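# Plug small circuit board into large board's connector

## Task

Insert the small circuit board into the connector on the large board and push it all the way in, until the two boards are parallel; afterwards release both boards.

## Robot and tools

Robot: two arms, left_arm and right_arm, each ending in a two-finger gripper. Base positions in the scene frame: left_arm (-0.012, +0.212, +0.013) m, right_arm (-0.020, -0.252, +0.013) m, both nearly unrotated about z. A two-camera stand is fixed behind the arms. Loose objects may occasionally be nudged by outside pushes.

Scene frame: origin at table-top height, midway between the nominal bases; +x points out over the table, +z up, left_arm sits on the +y side. Arm names do not correspond to left or right in images. Gripper axes: fingers point along the gripper's +z, and close and open along its y. end_effector_position is the spot between the finger pads, roughly 5 mm short of the tips.

The row: every motion command is built from rows of 14 numbers, each in [-1, 1], always covering both arms: left_arm dx, dy, dz, rx, ry, rz, opening, then right_arm in the same order. dx..rz are an offset, not a pose: they are measured from that arm's Hand target as it was when the action or move began, along that Hand target's own axes (not scene axes). Scale: 1.0 equals 0.6 m for dx, dy, dz and 180 degrees for rotation; rx, ry, rz form a single rotation vector. Sending the same offset again moves the arm further. Six zeros means stay at (or return to) the Hand target. Opening is absolute: +1 fully open (0.070 m), -1 closed; a full close takes about 1 s. A 0 in the opening slot commands half-open, so to keep a gripper unchanged resend its current opening.

execute_actions(actions, cameras): actions is a list of actions; each action is up to 15 rows, one per 1/30 s step; a shorter action repeats its last row. Every row in an action is an offset from the action's starting Hand target, not from the previous row. An empty actions list returns state plus all camera images. cameras: list of names, ["all"], or [] for none.

move(target, speed, blend, opening_speed, grip_force, blocking, cameras): drives each gripper in a straight line toward target, which is one 14-number row or a list of up to 15 rows; every row is an offset from the same starting Hand targets. speed: top path speed in m/s, 0.002 to 2.2 (default 0.25), one value or one per target; rotation is capped at twice that in rad/s. blend: corner rounding in m for lists (0 = stop at each). opening_speed: rate of opening change per second on the -1..+1 scale, at least 0.2. grip_force: per-pad force limit in newtons, 5 to 20, one value or one per arm; it persists. blocking=false returns after about 0.5 s while the move continues. Moves never avoid obstacles or the other arm, and a move lasts at most 10 s. The result adds a move: line: done, off_target, moving, held or fault, plus limits=paced (pose clipped) or limits=held (steps withheld). done means at rest within 3 mm and 2 degrees; neither done nor off_target tells you about contact.

wait(seconds): 0 to 10, holds last commands; a running move keeps going. stop(): brakes a running move. zoom_image(camera, region): region [x0, y0, x1, y1] in pixels, at most 504 by 504, on the newest image of that camera. finished_scene(scene): ends the scene irreversibly; scene is its number (1 to 3). Call it only when the boards are seated and released; after ending scene 1 make no further call in that reply.

Cameras (672x504 each): cam_head_left, cam_head_right, cam_high, cam_low, cam_left_wrist, cam_right_wrist.

Results: end_effector_position (m) and end_effector_quat_wxyz in the scene frame, possibly a few cm off, worse at long reach. Hand target is the last commanded pose after clipping; the next offsets start from it. A gripper often stops short of it; any next command re-requests it, and if still short, command the missing distance. grip_measured is the measured opening on the command scale; the final number in Joint positions is the opening in metres. Joint torques include the arm's own weight and noise, positive toward larger joint values. Tool commands shows current gripper commands. Motor temperatures appear; MOTOR HOT shows at 65 °C, and at 80 °C that arm goes limp for 30-60 s or longer.

Controller behaviour: orientation commands are clipped to within 32 degrees of the measured orientation each step. A clearance check withholds commands bringing one arm too near the other (finger-to-finger excepted) but does not guarantee no contact. Joints move at most 3 rad/s. Near the first joint's axis, small gripper moves can swing the whole arm; avoid routing paths close to an arm's own base.

Gripping: once the fingers touch, command an opening about 0.05 below grip_measured for full force, less for a lighter hold. Parts under about 2 mm thick get proportionally less force.

Avoid: dropping or releasing moving parts, anything falling or being left off the table, fast impacts, pressing far beyond contact (force grows with speed and overshoot), arm-to-arm contact or closing a gripper on the other arm's fingers, and torque faults. Load limits (N m): waist, shoulder, elbow 21.3; forearm roll, wrist pitch, wrist roll 7.44, though those three motors deliver only about 4 N m. A fault freezes the arm for 10 s. A blocked arm keeps pushing until you command its target back behind the gripper. Holding loads, stretching out or pushing at unreachable poses heats motors. Joint ranges (rad): waist ±2.618, shoulder 0 to 3.140, elbow -2.967 to 0 (straight at -2.831), forearm roll ±1.745, wrist pitch ±1.220, wrist roll ±2.094.

Each tool is called after "Request:" by a JSON object that holds its "fn" and its "kwargs", one argument or row to a line.

## Session

Request:
{"fn": "execute_actions", "kwargs": {
  "actions": []
}}

Scene clock: 0.00 s.
left_arm: end_effector_position=(+0.3921, +0.4272, +0.1310) grip_measured=+0.98 end_effector_quat_wxyz=(+0.357, -0.283, +0.883, +0.111) | right_arm: end_effector_position=(+0.4103, -0.5246, +0.2764) grip_measured=+1.00 end_effector_quat_wxyz=(+0.369, +0.383, +0.796, -0.290)
Joint positions: left_arm=[0.473 1.731 -1.07 0.495 0.271 -0.621 0.069] | right_arm=[-0.302 1.846 -1.686 -0.863 0.92 0.937 0.07]
Joint torques (N m): no reading
Motor temperatures (°C): left_arm=[24 23 22 26 27 28] | right_arm=[24 22 28 28 28 28]
Hand target: left_arm +0.3921, +0.4272, +0.1310; +0.357, -0.283, +0.883, +0.111 | right_arm +0.4103, -0.5246, +0.2764; +0.369, +0.383, +0.796, -0.290
Tool commands: left_gripper/opening=+1.0 right_gripper/opening=+1.0

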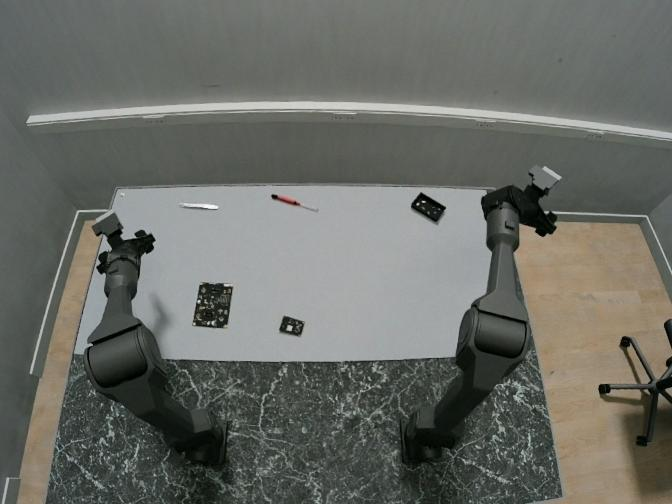

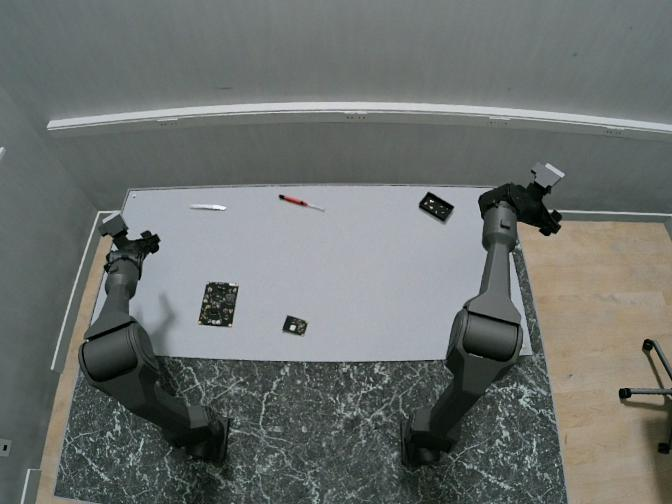

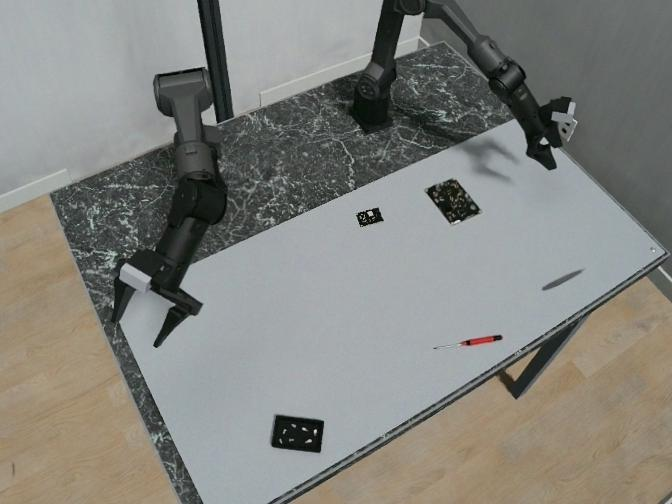

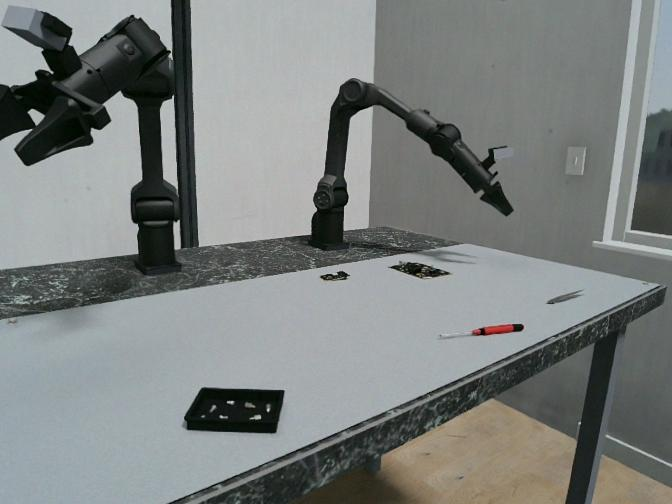

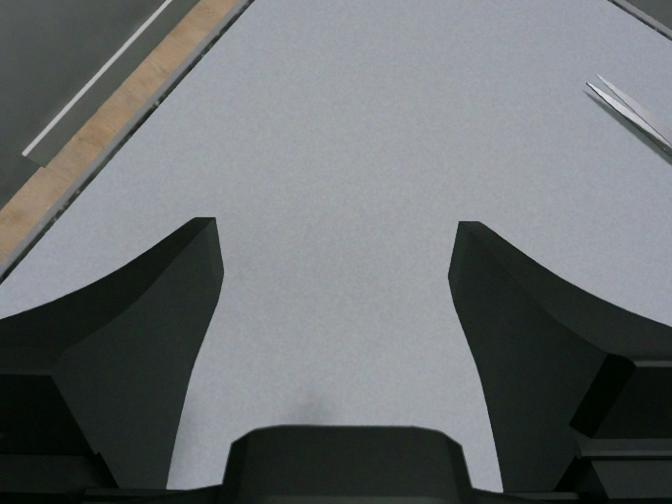

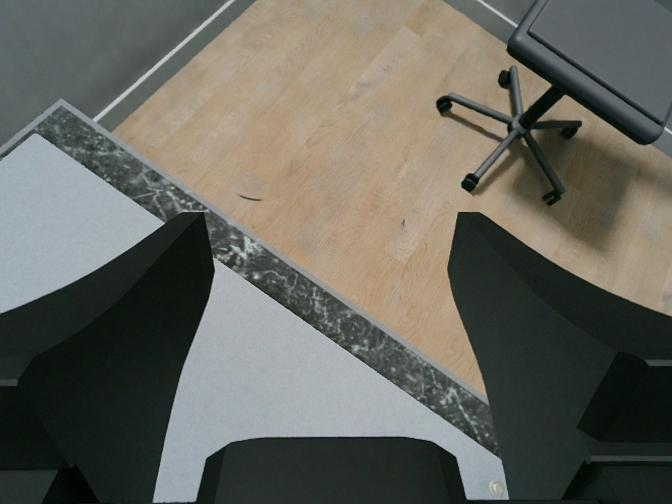

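Request:
{"fn": "zoom_image", "kwargs": {
  "camera": "cam_head_left",
  "region": [180, 270, 320, 350]
}}

Request:
{"fn": "zoom_image", "kwargs": {
  "camera": "cam_high",
  "region": [340, 160, 500, 250]
}}

Request:
{"fn": "zoom_image", "kwargs": {
  "camera": "cam_low",
  "region": [310, 250, 460, 290]
}}

Scaled by 3.600 from the camera's 672x504 image, which has a finer 960x720 frame.

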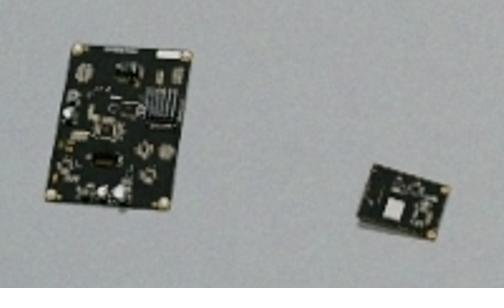

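Scaled by 3.150 from the camera's 672x504 image, which has a finer 960x720 frame.

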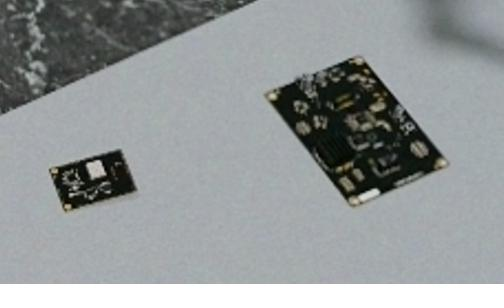

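Scaled by 3.360 from the camera's 672x504 image, which has a finer 960x720 frame.

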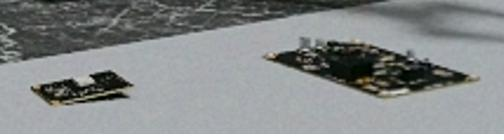

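Request:
{"fn": "move", "kwargs": {
  "target": [0.195,-0.3005,-0.463,0.0737,0.2368,0.1877,1,0,0,0,0,0,0,1],
  "speed": 0.35,
  "cameras": ["cam_left_wrist","cam_head_left"]
}}

Scene clock: 14.00 s.
left_arm: end_effector_position=(+0.2701, +0.1203, +0.2502) grip_measured=+0.98 end_effector_quat_wxyz=(+0.190, +0.000, +0.980, -0.062) | right_arm: end_effector_position=(+0.4103, -0.5246, +0.2764) grip_measured=+1.00 end_effector_quat_wxyz=(+0.369, +0.383, +0.796, -0.290)
Joint positions: left_arm=[-0.269 1.297 -1.267 -0.001 1.227 -0.314 0.069] | right_arm=[-0.302 1.846 -1.686 -0.863 0.92 0.937 0.07]
Joint torques (N m): left_arm=[1.05 -2.37 -6.77 0.09 -0.56 0] | right_arm=[-0.1 -6.11 -3.64 -0.51 -0.34 0.01]
Hand target: left_arm +0.2705, +0.1203, +0.2510; +0.000, +0.000, +1.000, +0.000 | right_arm +0.4103, -0.5246, +0.2764; +0.369, +0.383, +0.796, -0.290
Off the commanded pose: left_arm 0.001 m, 23 deg | right_arm 0.000 m, 0 deg.
joint sent to its limit (left arm) — joint 5 (wrist pitch), upper limit. The joint targets are off in orientation, not in position.
move: off_target (left_arm)
Images, in order (width x height): cam_head_left 672x504, cam_left_wrist 672x504.

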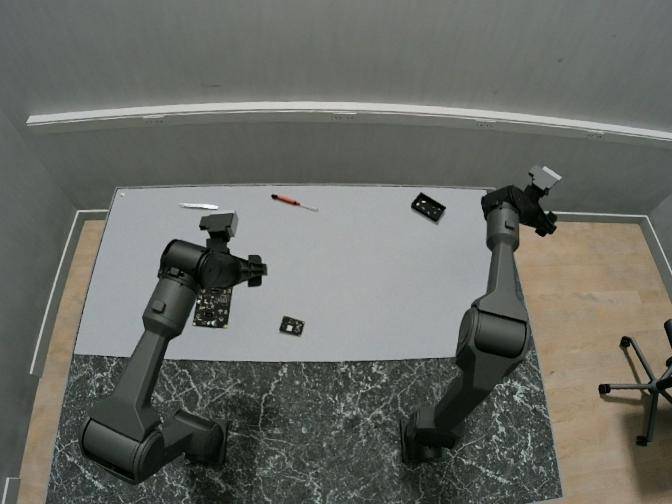

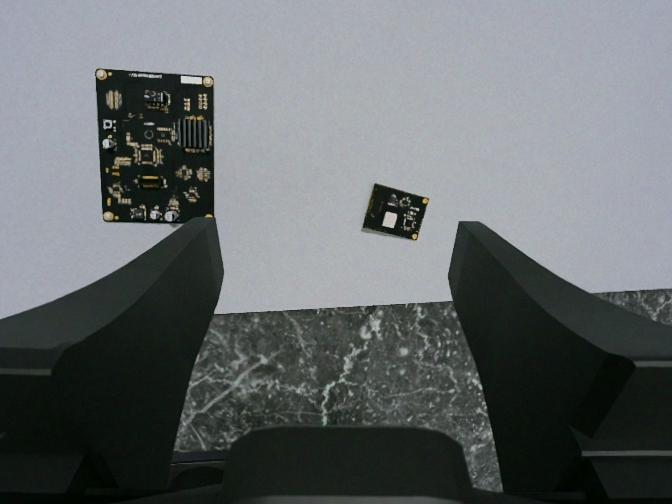

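Request:
{"fn": "zoom_image", "kwargs": {
  "camera": "cam_left_wrist",
  "region": [80, 55, 240, 235]
}}

Request:
{"fn": "zoom_image", "kwargs": {
  "camera": "cam_left_wrist",
  "region": [340, 170, 450, 250]
}}

Scaled by 2.800 from the camera's 672x504 image, which has a finer 960x720 frame.

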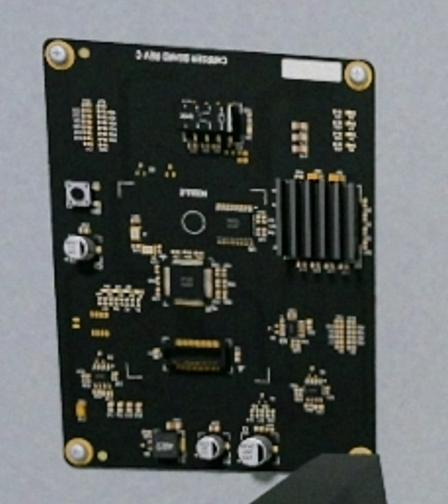

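Scaled by 4.582 from the camera's 672x504 image, which has a finer 960x720 frame.

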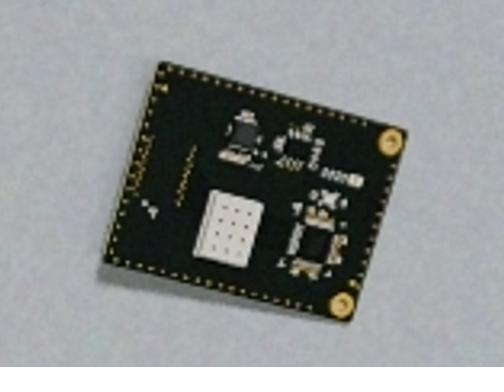

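Request:
{"fn": "move", "kwargs": {
  "target": [-0.024,-0.09,0.218,0,0,0.5856,1,0,0,0,0,0,0,1],
  "speed": 0.5,
  "cameras": ["cam_left_wrist"]
}}

Scene clock: 44.60 s.
left_arm: end_effector_position=(+0.2848, +0.0662, +0.1200) grip_measured=+0.98 end_effector_quat_wxyz=(+0.000, +0.796, +0.605, +0.000) | right_arm: end_effector_position=(+0.4103, -0.5246, +0.2764) grip_measured=+1.00 end_effector_quat_wxyz=(+0.369, +0.383, +0.796, -0.290)
Joint positions: left_arm=[-0.411 1.747 -1.311 0 1.223 1.385 0.069] | right_arm=[-0.302 1.846 -1.686 -0.863 0.92 0.937 0.07]
Joint torques (N m): left_arm=[0.81 -6.12 -6.24 -0.06 0.08 -0.23] | right_arm=[-0.2 -6.12 -3.71 -0.47 -0.35 0.02]
Hand target: left_arm +0.2847, +0.0663, +0.1202; +0.000, +0.796, +0.606, +0.000 | right_arm +0.4103, -0.5246, +0.2764; +0.369, +0.383, +0.796, -0.290
Off the commanded pose: left_arm 0.000 m, 0 deg | right_arm 0.000 m, 0 deg.
move: done
Images, in order (width x height): cam_left_wrist 672x504.

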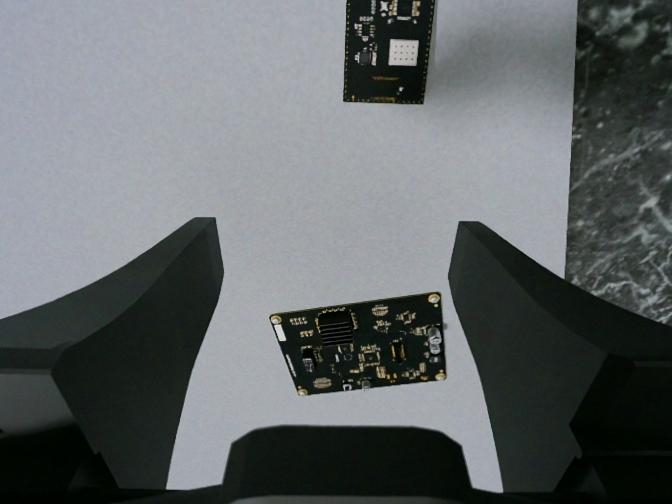

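Request:
{"fn": "move", "kwargs": {
  "target": [-0.0288,-0.0418,0.1333,0,0,0,1,0,0,0,0,0,0,1],
  "speed": 0.3,
  "cameras": ["cam_left_wrist"]
}}

Scene clock: 64.80 s.
left_arm: end_effector_position=(+0.2553, +0.0565, +0.0396) grip_measured=+0.98 end_effector_quat_wxyz=(-0.001, +0.795, +0.606, -0.001) | right_arm: end_effector_position=(+0.4103, -0.5246, +0.2764) grip_measured=+1.00 end_effector_quat_wxyz=(+0.369, +0.383, +0.796, -0.290)
Joint positions: left_arm=[-0.481 1.797 -1.029 -0.001 0.893 1.314 0.069] | right_arm=[-0.302 1.846 -1.686 -0.863 0.92 0.937 0.07]
Joint torques (N m): left_arm=[0.76 -6.15 -5.69 0.02 0.07 -0.08] | right_arm=[-0.12 -6.23 -3.93 -0.43 -0.35 -0.01]
Hand target: left_arm +0.2559, +0.0563, +0.0402; +0.000, +0.796, +0.606, +0.000 | right_arm +0.4103, -0.5246, +0.2764; +0.369, +0.383, +0.796, -0.290
Off the commanded pose: left_arm 0.001 m, 0 deg | right_arm 0.000 m, 0 deg.
move: done
Images, in order (width x height): cam_left_wrist 672x504.

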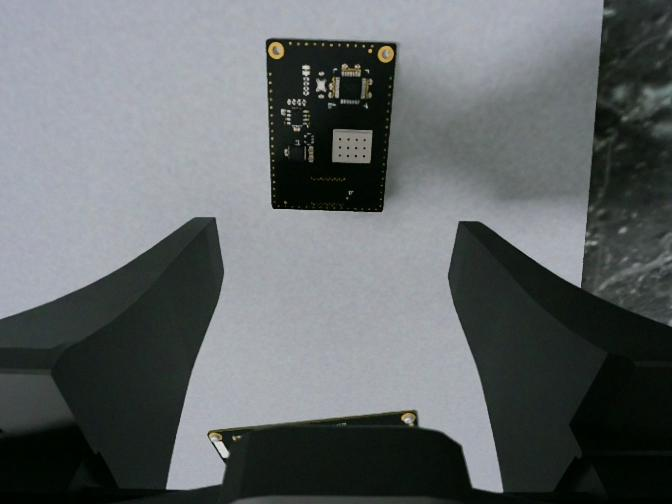

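Request:
{"fn": "move", "kwargs": {
  "target": [0.008,0.0053,0.0517,0,0.028,0.0094,1,0,0,0,0,0,0,1],
  "speed": 0.15,
  "cameras": ["cam_left_wrist","cam_low"]
}}

Request:
{"fn": "zoom_image", "kwargs": {
  "camera": "cam_low",
  "region": [270, 240, 400, 300]
}}

Request:
{"fn": "zoom_image", "kwargs": {
  "camera": "cam_left_wrist",
  "region": [200, 50, 470, 300]
}}

Scene clock: 77.17 s.
left_arm: end_effector_position=(+0.2602, +0.0601, +0.0087) grip_measured=+0.98 end_effector_quat_wxyz=(-0.027, +0.804, +0.594, +0.035) | right_arm: end_effector_position=(+0.4103, -0.5246, +0.2764) grip_measured=+1.00 end_effector_quat_wxyz=(+0.369, +0.383, +0.796, -0.290)
Joint positions: left_arm=[-0.524 1.887 -1.011 0.116 0.812 1.219 0.069] | right_arm=[-0.302 1.846 -1.686 -0.863 0.92 0.937 0.07]
Joint torques (N m): left_arm=[0.6 -6.43 -4.16 -0.1 0.1 0.1] | right_arm=[-0.2 -6.13 -3.81 -0.48 -0.35 -0.01]
Hand target: left_arm +0.2602, +0.0601, +0.0092; -0.027, +0.804, +0.593, +0.035 | right_arm +0.4103, -0.5246, +0.2764; +0.369, +0.383, +0.796, -0.290
Off the commanded pose: left_arm 0.001 m, 0 deg | right_arm 0.000 m, 0 deg.
move: done
Images, in order (width x height): cam_low 672x504, cam_left_wrist 672x504.

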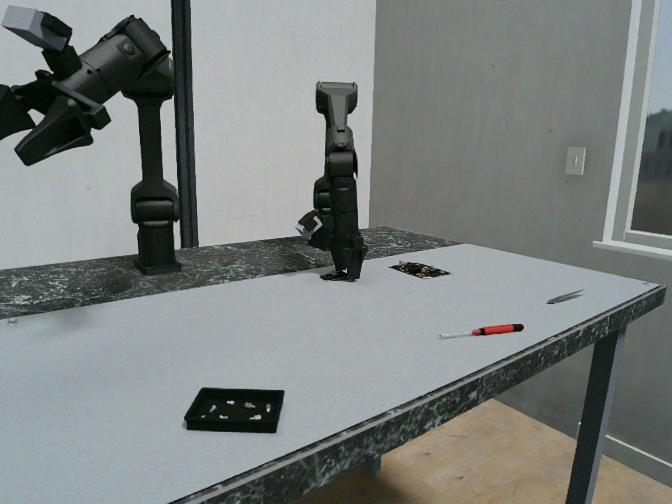

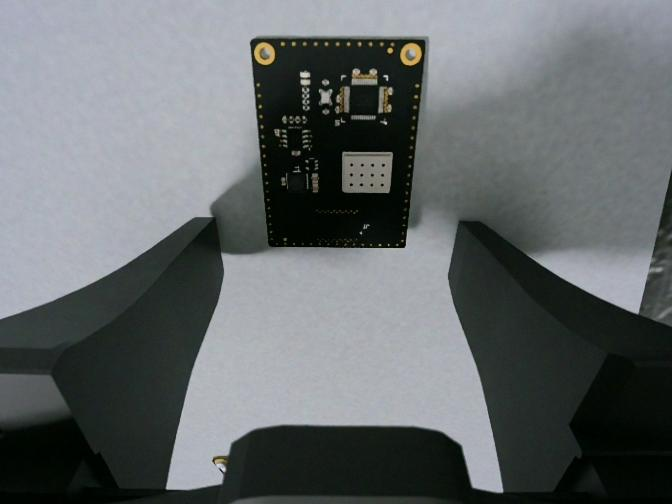

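Scaled by 3.877 from the camera's 672x504 image, which has a finer 960x720 frame.

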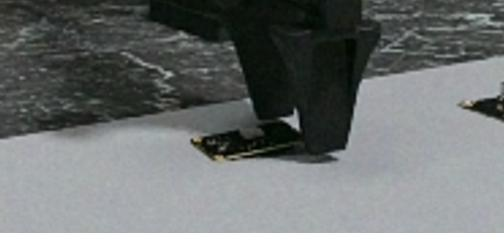

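Scaled by 1.867 from the camera's 672x504 image, which has a finer 960x720 frame.

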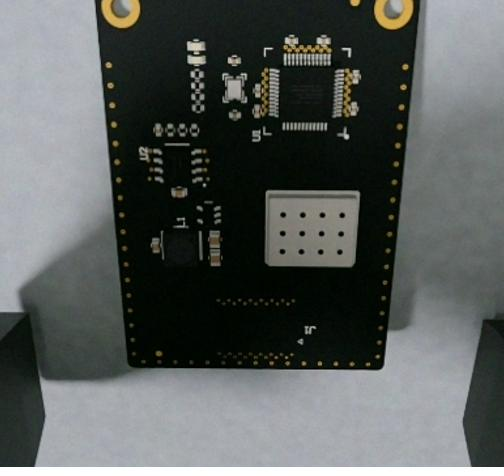

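Request:
{"fn": "move", "kwargs": {
  "target": [0,0,0,0,0,0,0.06,0,0,0,0,0,0,1],
  "opening_speed": 0.6,
  "cameras": ["cam_left_wrist"]
}}

Scene clock: 82.90 s.
left_arm: end_effector_position=(+0.2601, +0.0602, +0.0090) grip_measured=+0.10 end_effector_quat_wxyz=(-0.027, +0.804, +0.593, +0.035) | right_arm: end_effector_position=(+0.4103, -0.5246, +0.2764) grip_measured=+1.00 end_effector_quat_wxyz=(+0.369, +0.383, +0.796, -0.290)
Joint positions: left_arm=[-0.524 1.886 -1.011 0.116 0.812 1.219 0.038] | right_arm=[-0.302 1.846 -1.686 -0.863 0.92 0.937 0.07]
Joint torques (N m): left_arm=[1.02 -6.45 -5.29 -0.09 0.11 0.12] | right_arm=[-0.33 -6.42 -3.88 -0.47 -0.34 -0.04]
Hand target: left_arm +0.2602, +0.0601, +0.0092; -0.027, +0.804, +0.593, +0.035 | right_arm +0.4103, -0.5246, +0.2764; +0.369, +0.383, +0.796, -0.290
Off the commanded pose: left_arm 0.000 m, 0 deg | right_arm 0.000 m, 0 deg.
move: done
Images, in order (width x height): cam_left_wrist 672x504.

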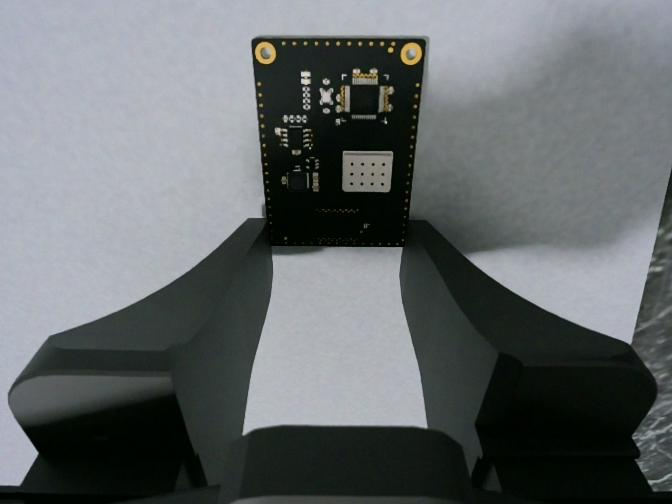

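Request:
{"fn": "move", "kwargs": {
  "target": [
    [0,0,-0.09,0,0,0,0.03,0,0,0,0,0,0,1],
    [0.32,0.0145,-0.065,0.0266,-0.0195,-0.61,0.03,0,0,0,0,0,0,1]
  ],
  "speed": 0.25,
  "blend": 0.02,
  "cameras": ["cam_left_wrist","cam_low"]
}}

Scene clock: 97.20 s.
left_arm: end_effector_position=(+0.3241, +0.2374, +0.0648) grip_measured=+0.10 end_effector_quat_wxyz=(+0.000, -0.025, +1.000, +0.000) | right_arm: end_effector_position=(+0.4103, -0.5246, +0.2764) grip_measured=+1.00 end_effector_quat_wxyz=(+0.369, +0.383, +0.796, -0.290)
Joint positions: left_arm=[0.121 1.836 -1.202 -0.001 1.024 0.026 0.038] | right_arm=[-0.302 1.846 -1.686 -0.863 0.92 0.937 0.07]
Joint torques (N m): left_arm=[0.07 -5.6 -5.54 -0.09 -0.01 0.12] | right_arm=[-0.23 -6.15 -4.11 -0.48 -0.36 0.03]
Hand target: left_arm +0.3239, +0.2370, +0.0649; +0.000, -0.024, +1.000, +0.000 | right_arm +0.4103, -0.5246, +0.2764; +0.369, +0.383, +0.796, -0.290
Off the commanded pose: left_arm 0.000 m, 0 deg | right_arm 0.000 m, 0 deg.
move: done
Images, in order (width x height): cam_low 672x504, cam_left_wrist 672x504.

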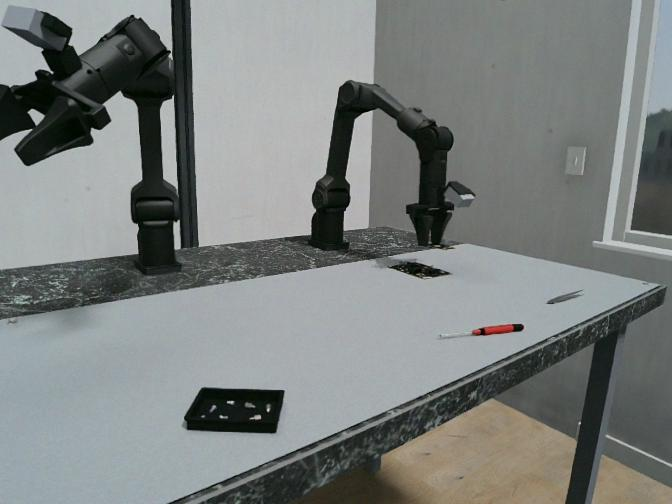

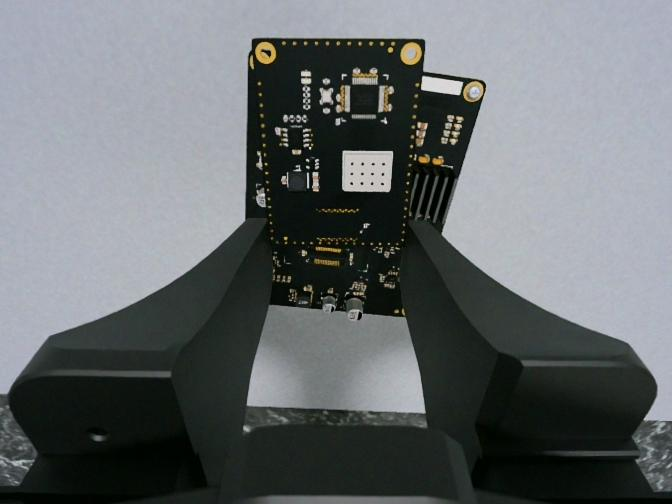

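Request:
{"fn": "zoom_image", "kwargs": {
  "camera": "cam_left_wrist",
  "region": [240, 190, 440, 340]
}}

Scaled by 2.520 from the camera's 672x504 image, which has a finer 960x720 frame.

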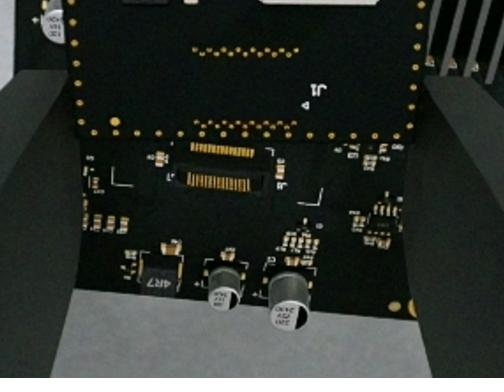

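Request:
{"fn": "move", "kwargs": {
  "target": [0.0275,0.0003,0.047,0,0,0.036,0.03,0,0,0,0,0,0,1],
  "speed": 0.2,
  "cameras": ["cam_left_wrist"]
}}

Request:
{"fn": "zoom_image", "kwargs": {
  "camera": "cam_left_wrist",
  "region": [240, 190, 440, 340]
}}

Scene clock: 117.37 s.
left_arm: end_effector_position=(+0.3073, +0.2361, +0.0367) grip_measured=+0.10 end_effector_quat_wxyz=(+0.000, +0.033, +0.999, +0.000) | right_arm: end_effector_position=(+0.4103, -0.5246, +0.2764) grip_measured=+1.00 end_effector_quat_wxyz=(+0.369, +0.383, +0.796, -0.290)
Joint positions: left_arm=[0.121 1.834 -1.07 -0.001 0.894 0.143 0.038] | right_arm=[-0.302 1.846 -1.686 -0.863 0.92 0.937 0.07]
Joint torques (N m): left_arm=[1.07 -5.11 -5.7 -0.08 -0.02 -0.23] | right_arm=[-0.25 -6.26 -3.81 -0.46 -0.31 0.03]
Hand target: left_arm +0.3074, +0.2364, +0.0367; +0.000, +0.032, +0.999, +0.000 | right_arm +0.4103, -0.5246, +0.2764; +0.369, +0.383, +0.796, -0.290
Off the commanded pose: left_arm 0.000 m, 0 deg | right_arm 0.000 m, 0 deg.
move: done
Images, in order (width x height): cam_left_wrist 672x504.

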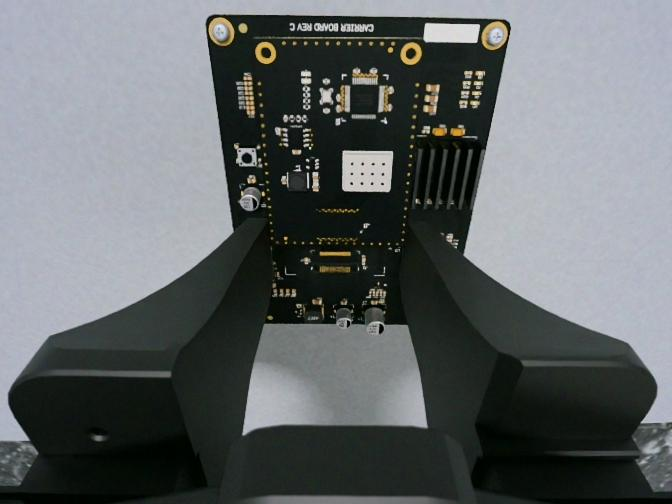

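Scaled by 2.520 from the camera's 672x504 image, which has a finer 960x720 frame.

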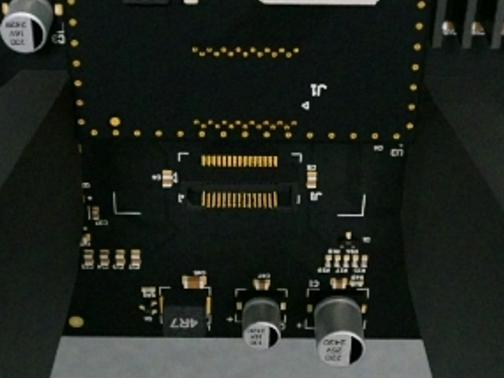

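Request:
{"fn": "move", "kwargs": {
  "target": [0.0225,0.0007,0.025,0,0,0,0.03,0,0,0,0,0,0,1],
  "speed": 0.1,
  "cameras": ["cam_left_wrist"]
}}

Request:
{"fn": "zoom_image", "kwargs": {
  "camera": "cam_left_wrist",
  "region": [240, 190, 440, 340]
}}

Scene clock: 126.63 s.
left_arm: end_effector_position=(+0.2936, +0.2376, +0.0212) grip_measured=+0.10 end_effector_quat_wxyz=(-0.001, +0.033, +0.999, +0.000) | right_arm: end_effector_position=(+0.4103, -0.5246, +0.2764) grip_measured=+1.00 end_effector_quat_wxyz=(+0.369, +0.383, +0.796, -0.290)
Joint positions: left_arm=[0.129 1.828 -0.986 -0.001 0.817 0.15 0.038] | right_arm=[-0.302 1.846 -1.686 -0.863 0.92 0.937 0.07]
Joint torques (N m): left_arm=[0.93 -6.24 -5.41 -0.1 -0.02 0.11] | right_arm=[-0.16 -5.92 -3.99 -0.47 -0.29 -0.08]
Hand target: left_arm +0.2940, +0.2377, +0.0217; +0.000, +0.032, +0.999, +0.000 | right_arm +0.4103, -0.5246, +0.2764; +0.369, +0.383, +0.796, -0.290
Off the commanded pose: left_arm 0.001 m, 0 deg | right_arm 0.000 m, 0 deg.
move: done
Images, in order (width x height): cam_left_wrist 672x504.

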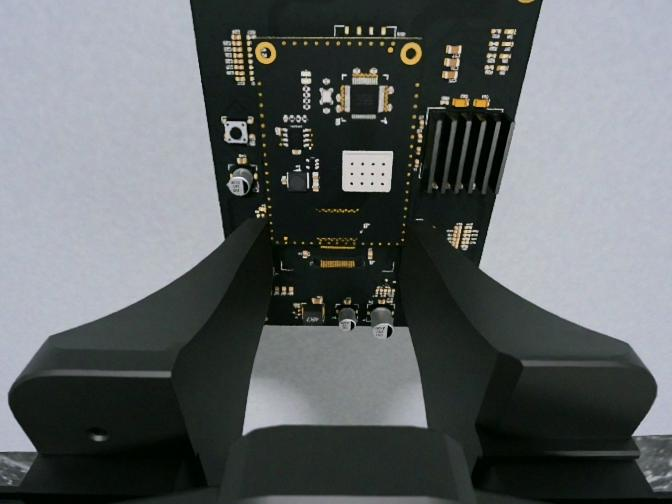

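Scaled by 2.520 from the camera's 672x504 image, which has a finer 960x720 frame.

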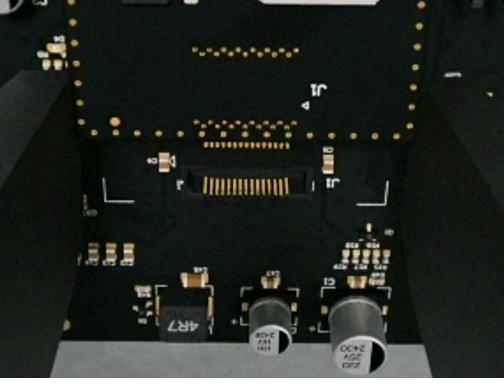

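Request:
{"fn": "move", "kwargs": {
  "target": [
    [0.0325,-0.0005,0,0,0,0,0.03,0,0,0,0,0,0,1],
    [0.0325,-0.0005,0.0075,0,0,0,0.03,0,0,0,0,0,0,1]
  ],
  "speed": 0.08,
  "cameras": ["cam_left_wrist"]
}}

Request:
{"fn": "zoom_image", "kwargs": {
  "camera": "cam_left_wrist",
  "region": [240, 190, 440, 340]
}}

Scene clock: 153.87 s.
left_arm: end_effector_position=(+0.2747, +0.2385, +0.0173) grip_measured=+0.10 end_effector_quat_wxyz=(+0.000, +0.033, +0.999, +0.000) | right_arm: end_effector_position=(+0.4103, -0.5246, +0.2764) grip_measured=+1.00 end_effector_quat_wxyz=(+0.369, +0.383, +0.796, -0.290)
Joint positions: left_arm=[0.138 1.783 -0.896 -0.001 0.77 0.159 0.038] | right_arm=[-0.302 1.846 -1.686 -0.863 0.92 0.937 0.07]
Joint torques (N m): left_arm=[1 -4.77 -4.3 -0.11 -0.02 0.04] | right_arm=[-0.02 -5.78 -3.79 -0.47 -0.3 0.01]
Hand target: left_arm +0.2745, +0.2386, +0.0172; +0.000, +0.032, +0.999, +0.000 | right_arm +0.4103, -0.5246, +0.2764; +0.369, +0.383, +0.796, -0.290
Off the commanded pose: left_arm 0.000 m, 0 deg | right_arm 0.000 m, 0 deg.
move: done
Images, in order (width x height): cam_left_wrist 672x504.

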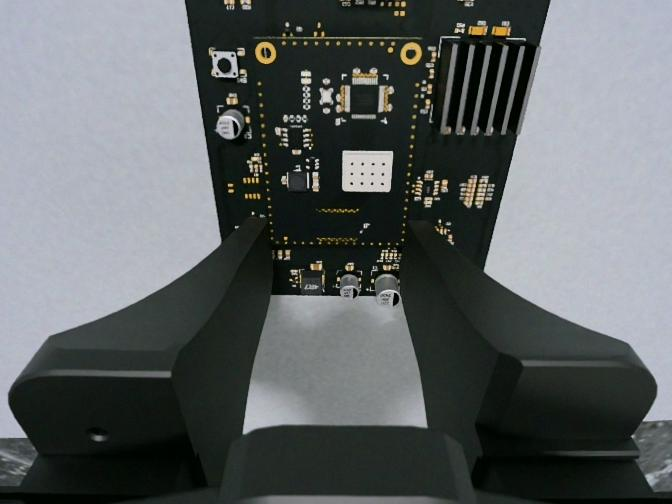

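Scaled by 2.520 from the camera's 672x504 image, which has a finer 960x720 frame.

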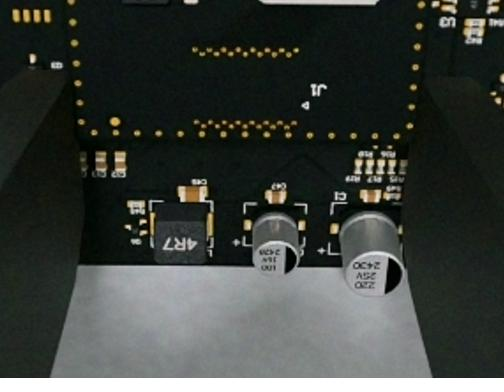

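Request:
{"fn": "zoom_image", "kwargs": {
  "camera": "cam_left_wrist",
  "region": [230, 0, 450, 100]
}}

Scaled by 2.291 from the camera's 672x504 image, which has a finer 960x720 frame.

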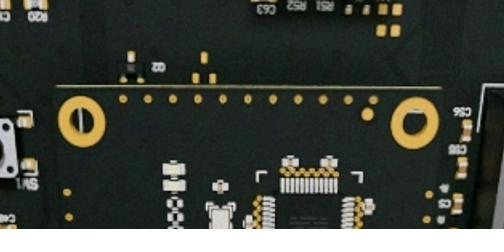

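Request:
{"fn": "zoom_image", "kwargs": {
  "camera": "cam_left_wrist",
  "region": [250, 30, 280, 70]
}}

Request:
{"fn": "zoom_image", "kwargs": {
  "camera": "cam_left_wrist",
  "region": [395, 30, 425, 70]
}}

Scaled by 12.600 from the camera's 672x504 image, which has a finer 960x720 frame.

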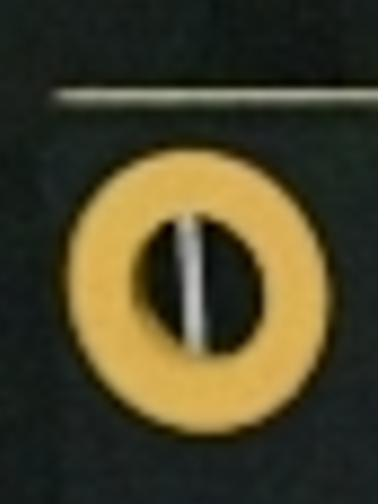

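Scaled by 12.600 from the camera's 672x504 image, which has a finer 960x720 frame.

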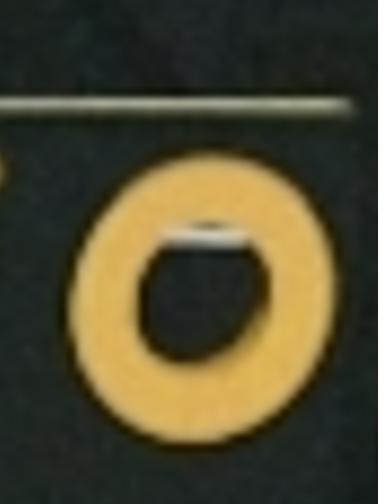

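Request:
{"fn": "move", "kwargs": {
  "target": [
    [0.005,0,0,0,0,0,0.03,0,0,0,0,0,0,1],
    [0.005,0,0.0067,0,0,0,0.03,0,0,0,0,0,0,1]
  ],
  "speed": 0.03,
  "cameras": ["cam_left_wrist"]
}}

Request:
{"fn": "zoom_image", "kwargs": {
  "camera": "cam_left_wrist",
  "region": [230, 20, 450, 320]
}}

Scene clock: 178.00 s.
left_arm: end_effector_position=(+0.2719, +0.2386, +0.0143) grip_measured=+0.10 end_effector_quat_wxyz=(+0.001, +0.032, +0.999, +0.000) | right_arm: end_effector_position=(+0.4103, -0.5246, +0.2764) grip_measured=+1.00 end_effector_quat_wxyz=(+0.369, +0.383, +0.796, -0.290)
Joint positions: left_arm=[0.14 1.782 -0.878 -0.001 0.753 0.16 0.039] | right_arm=[-0.302 1.846 -1.686 -0.863 0.92 0.937 0.07]
Joint torques (N m): left_arm=[1.06 -1.89 -3 0.07 -1.32 0.12] | right_arm=[-0.45 -6.03 -3.73 -0.48 -0.39 -0.05]
Hand target: left_arm +0.2715, +0.2388, +0.0132; +0.000, +0.032, +0.999, +0.000 | right_arm +0.4103, -0.5246, +0.2764; +0.369, +0.383, +0.796, -0.290
Off the commanded pose: left_arm 0.001 m, 0 deg | right_arm 0.000 m, 0 deg.
move: done
Images, in order (width x height): cam_left_wrist 672x504.

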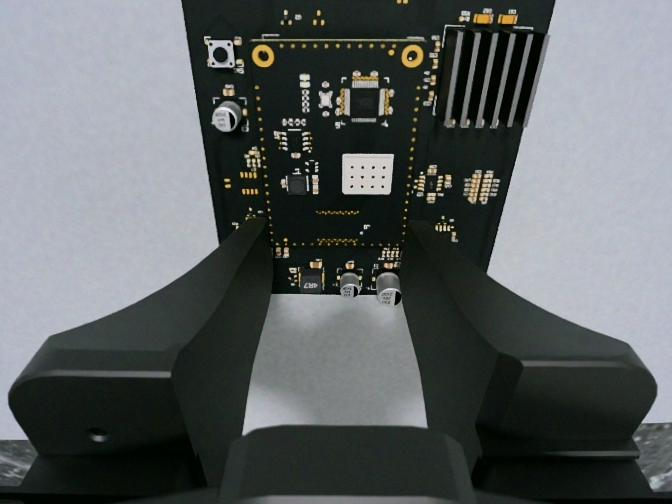

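Scaled by 1.680 from the camera's 672x504 image, which has a finer 960x720 frame.

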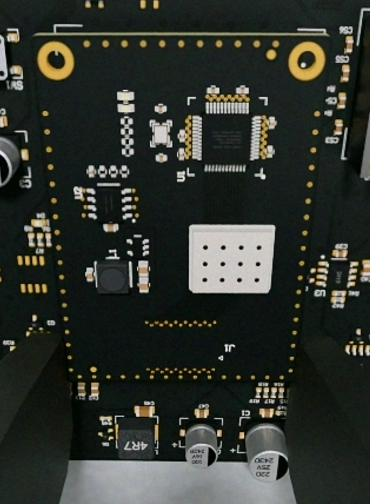

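Request:
{"fn": "move", "kwargs": {
  "target": [0,0,0.008,0,0,0,0,0,0,0,0,0,0,1],
  "speed": 0.03,
  "cameras": ["cam_left_wrist"]
}}

Request:
{"fn": "zoom_image", "kwargs": {
  "camera": "cam_left_wrist",
  "region": [230, 20, 450, 320]
}}

Scene clock: 181.60 s.
left_arm: end_effector_position=(+0.2719, +0.2388, +0.0086) grip_measured=+0.11 end_effector_quat_wxyz=(+0.001, +0.033, +0.999, +0.000) | right_arm: end_effector_position=(+0.4103, -0.5246, +0.2764) grip_measured=+1.00 end_effector_quat_wxyz=(+0.369, +0.383, +0.796, -0.290)
Joint positions: left_arm=[0.14 1.797 -0.871 0 0.731 0.16 0.039] | right_arm=[-0.302 1.846 -1.686 -0.863 0.92 0.937 0.07]
Joint torques (N m): left_arm=[1.79 -1.61 -2.04 0.26 -0.83 -0.26] | right_arm=[-0.28 -6.3 -3.87 -0.47 -0.29 -0.01]
Hand target: left_arm +0.2715, +0.2388, +0.0084; +0.000, +0.032, +0.999, +0.000 | right_arm +0.4103, -0.5246, +0.2764; +0.369, +0.383, +0.796, -0.290
Off the commanded pose: left_arm 0.000 m, 0 deg | right_arm 0.000 m, 0 deg.
move: done
Images, in order (width x height): cam_left_wrist 672x504.

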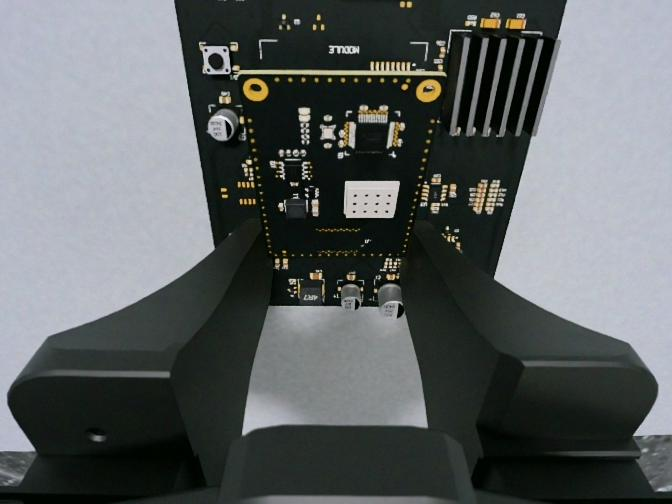

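Scaled by 1.680 from the camera's 672x504 image, which has a finer 960x720 frame.

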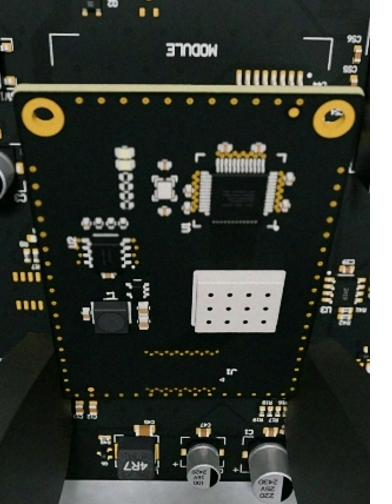

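Request:
{"fn": "move", "kwargs": {
  "target": [
    [0,0,0,0,0,0,0.25,0,0,0,0,0,0,1],
    [0,0,-0.06,0,0,0,0.25,0,0,0,0,0,0,1]
  ],
  "speed": 0.1,
  "opening_speed": 0.5,
  "cameras": ["cam_left_wrist","cam_low"]
}}

Request:
{"fn": "zoom_image", "kwargs": {
  "camera": "cam_left_wrist",
  "region": [230, 20, 450, 320]
}}

Request:
{"fn": "zoom_image", "kwargs": {
  "camera": "cam_low",
  "region": [370, 240, 470, 290]
}}

Scene clock: 187.83 s.
left_arm: end_effector_position=(+0.2720, +0.2388, +0.0450) grip_measured=+0.25 end_effector_quat_wxyz=(+0.001, +0.033, +0.999, +0.000) | right_arm: end_effector_position=(+0.4103, -0.5246, +0.2764) grip_measured=+1.00 end_effector_quat_wxyz=(+0.369, +0.383, +0.796, -0.290)
Joint positions: left_arm=[0.14 1.711 -0.932 0 0.877 0.16 0.044] | right_arm=[-0.302 1.846 -1.686 -0.863 0.92 0.937 0.07]
Joint torques (N m): left_arm=[0.91 -3.98 -4.19 -0.1 -0.32 -0.18] | right_arm=[0.16 -6.1 -3.68 -0.44 -0.31 0.05]
Hand target: left_arm +0.2715, +0.2389, +0.0444; +0.000, +0.032, +0.999, +0.000 | right_arm +0.4103, -0.5246, +0.2764; +0.369, +0.383, +0.796, -0.290
Off the commanded pose: left_arm 0.001 m, 0 deg | right_arm 0.000 m, 0 deg.
move: done
Images, in order (width x height): cam_low 672x504, cam_left_wrist 672x504.

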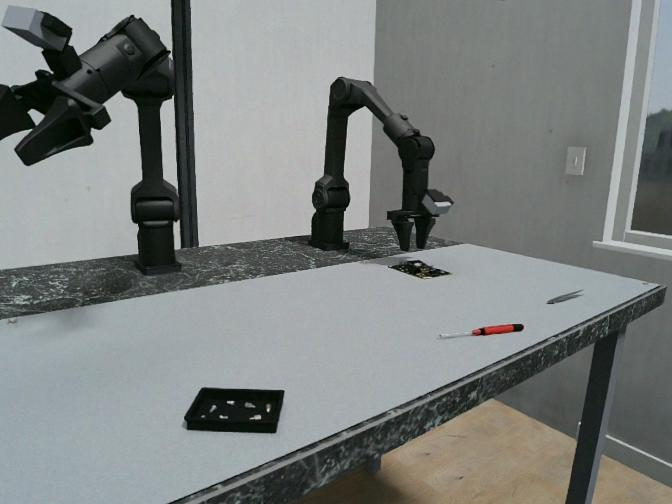

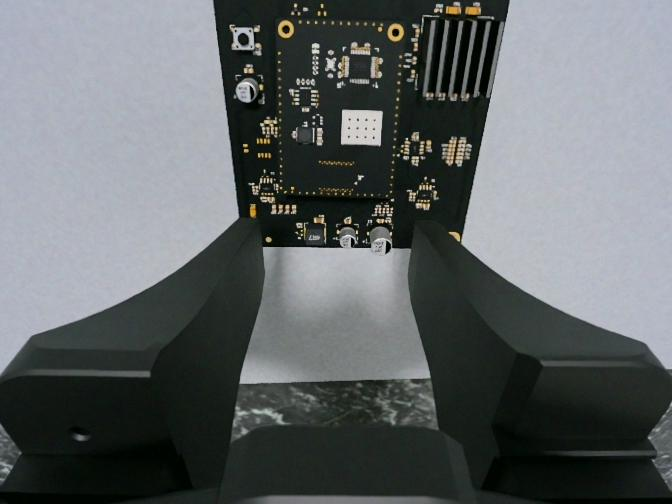

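Scaled by 1.680 from the camera's 672x504 image, which has a finer 960x720 frame.

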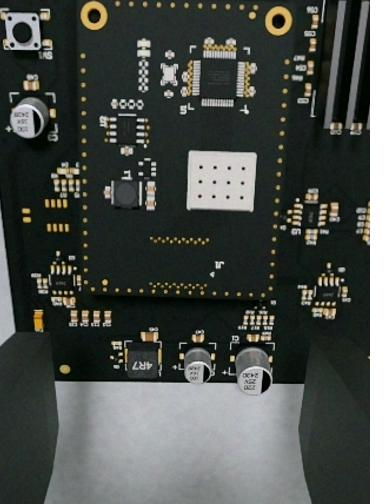

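Scaled by 5.040 from the camera's 672x504 image, which has a finer 960x720 frame.

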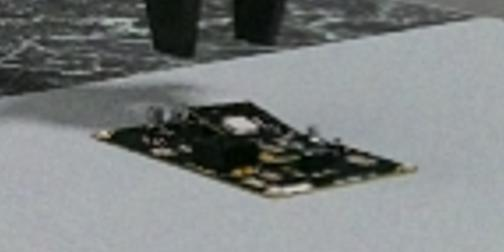

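Request:
{"fn": "move", "kwargs": {
  "target": [
    [0.0017,0,0.01,0,0,0,-1,0,0,0,0,0,0,1],
    [0.0017,0,0.061,0,0,0,-1,0,0,0,0,0,0,1]
  ],
  "speed": 0.06,
  "opening_speed": 1.5,
  "cameras": ["cam_left_wrist","cam_low"]
}}

Request:
{"fn": "zoom_image", "kwargs": {
  "camera": "cam_left_wrist",
  "region": [200, 0, 500, 320]
}}

Request:
{"fn": "zoom_image", "kwargs": {
  "camera": "cam_low",
  "region": [370, 240, 470, 290]
}}

Scene clock: 207.97 s.
left_arm: end_effector_position=(+0.2710, +0.2390, +0.0091) grip_measured=-1.00 end_effector_quat_wxyz=(+0.001, +0.033, +0.999, +0.000) | right_arm: end_effector_position=(+0.4103, -0.5246, +0.2764) grip_measured=+1.00 end_effector_quat_wxyz=(+0.369, +0.383, +0.796, -0.290)
Joint positions: left_arm=[0.141 1.793 -0.867 0 0.73 0.161 0] | right_arm=[-0.302 1.846 -1.686 -0.863 0.92 0.937 0.07]
Joint torques (N m): left_arm=[1.04 0.45 -1.59 0.02 -1.52 0.12] | right_arm=[-0.03 -6.26 -3.71 -0.47 -0.37 -0.01]
Motor temperatures (°C): left_arm=[24 25 23 26 27 28] | right_arm=[23 27 29 29 28 28]
Hand target: left_arm +0.2705, +0.2389, +0.0078; +0.000, +0.032, +0.999, +0.000 | right_arm +0.4103, -0.5246, +0.2764; +0.369, +0.383, +0.796, -0.290
Off the commanded pose: left_arm 0.001 m, 0 deg | right_arm 0.000 m, 0 deg.
move: done
Images, in order (width x height): cam_low 672x504, cam_left_wrist 672x504.

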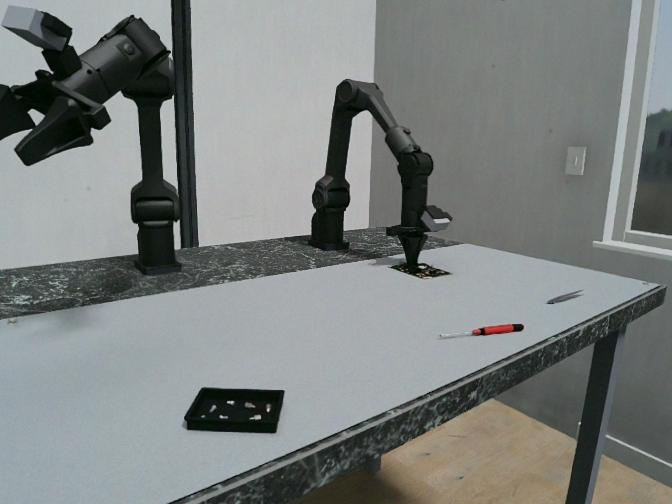

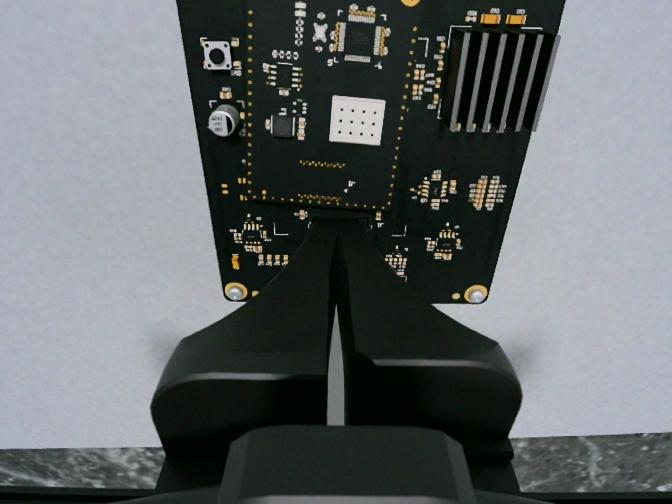

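Scaled by 1.575 from the camera's 672x504 image, which has a finer 960x720 frame.

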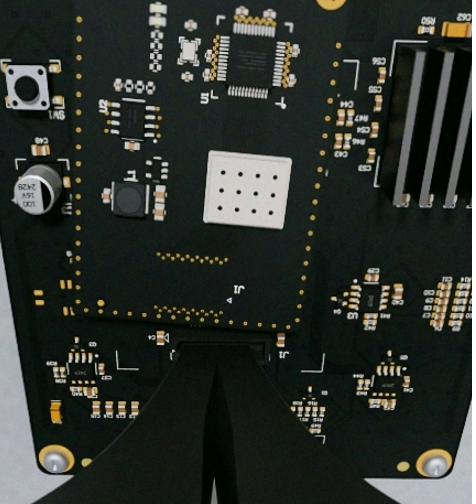

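Scaled by 5.040 from the camera's 672x504 image, which has a finer 960x720 frame.

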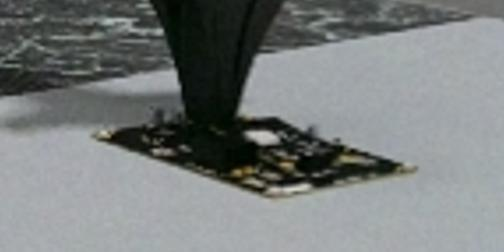

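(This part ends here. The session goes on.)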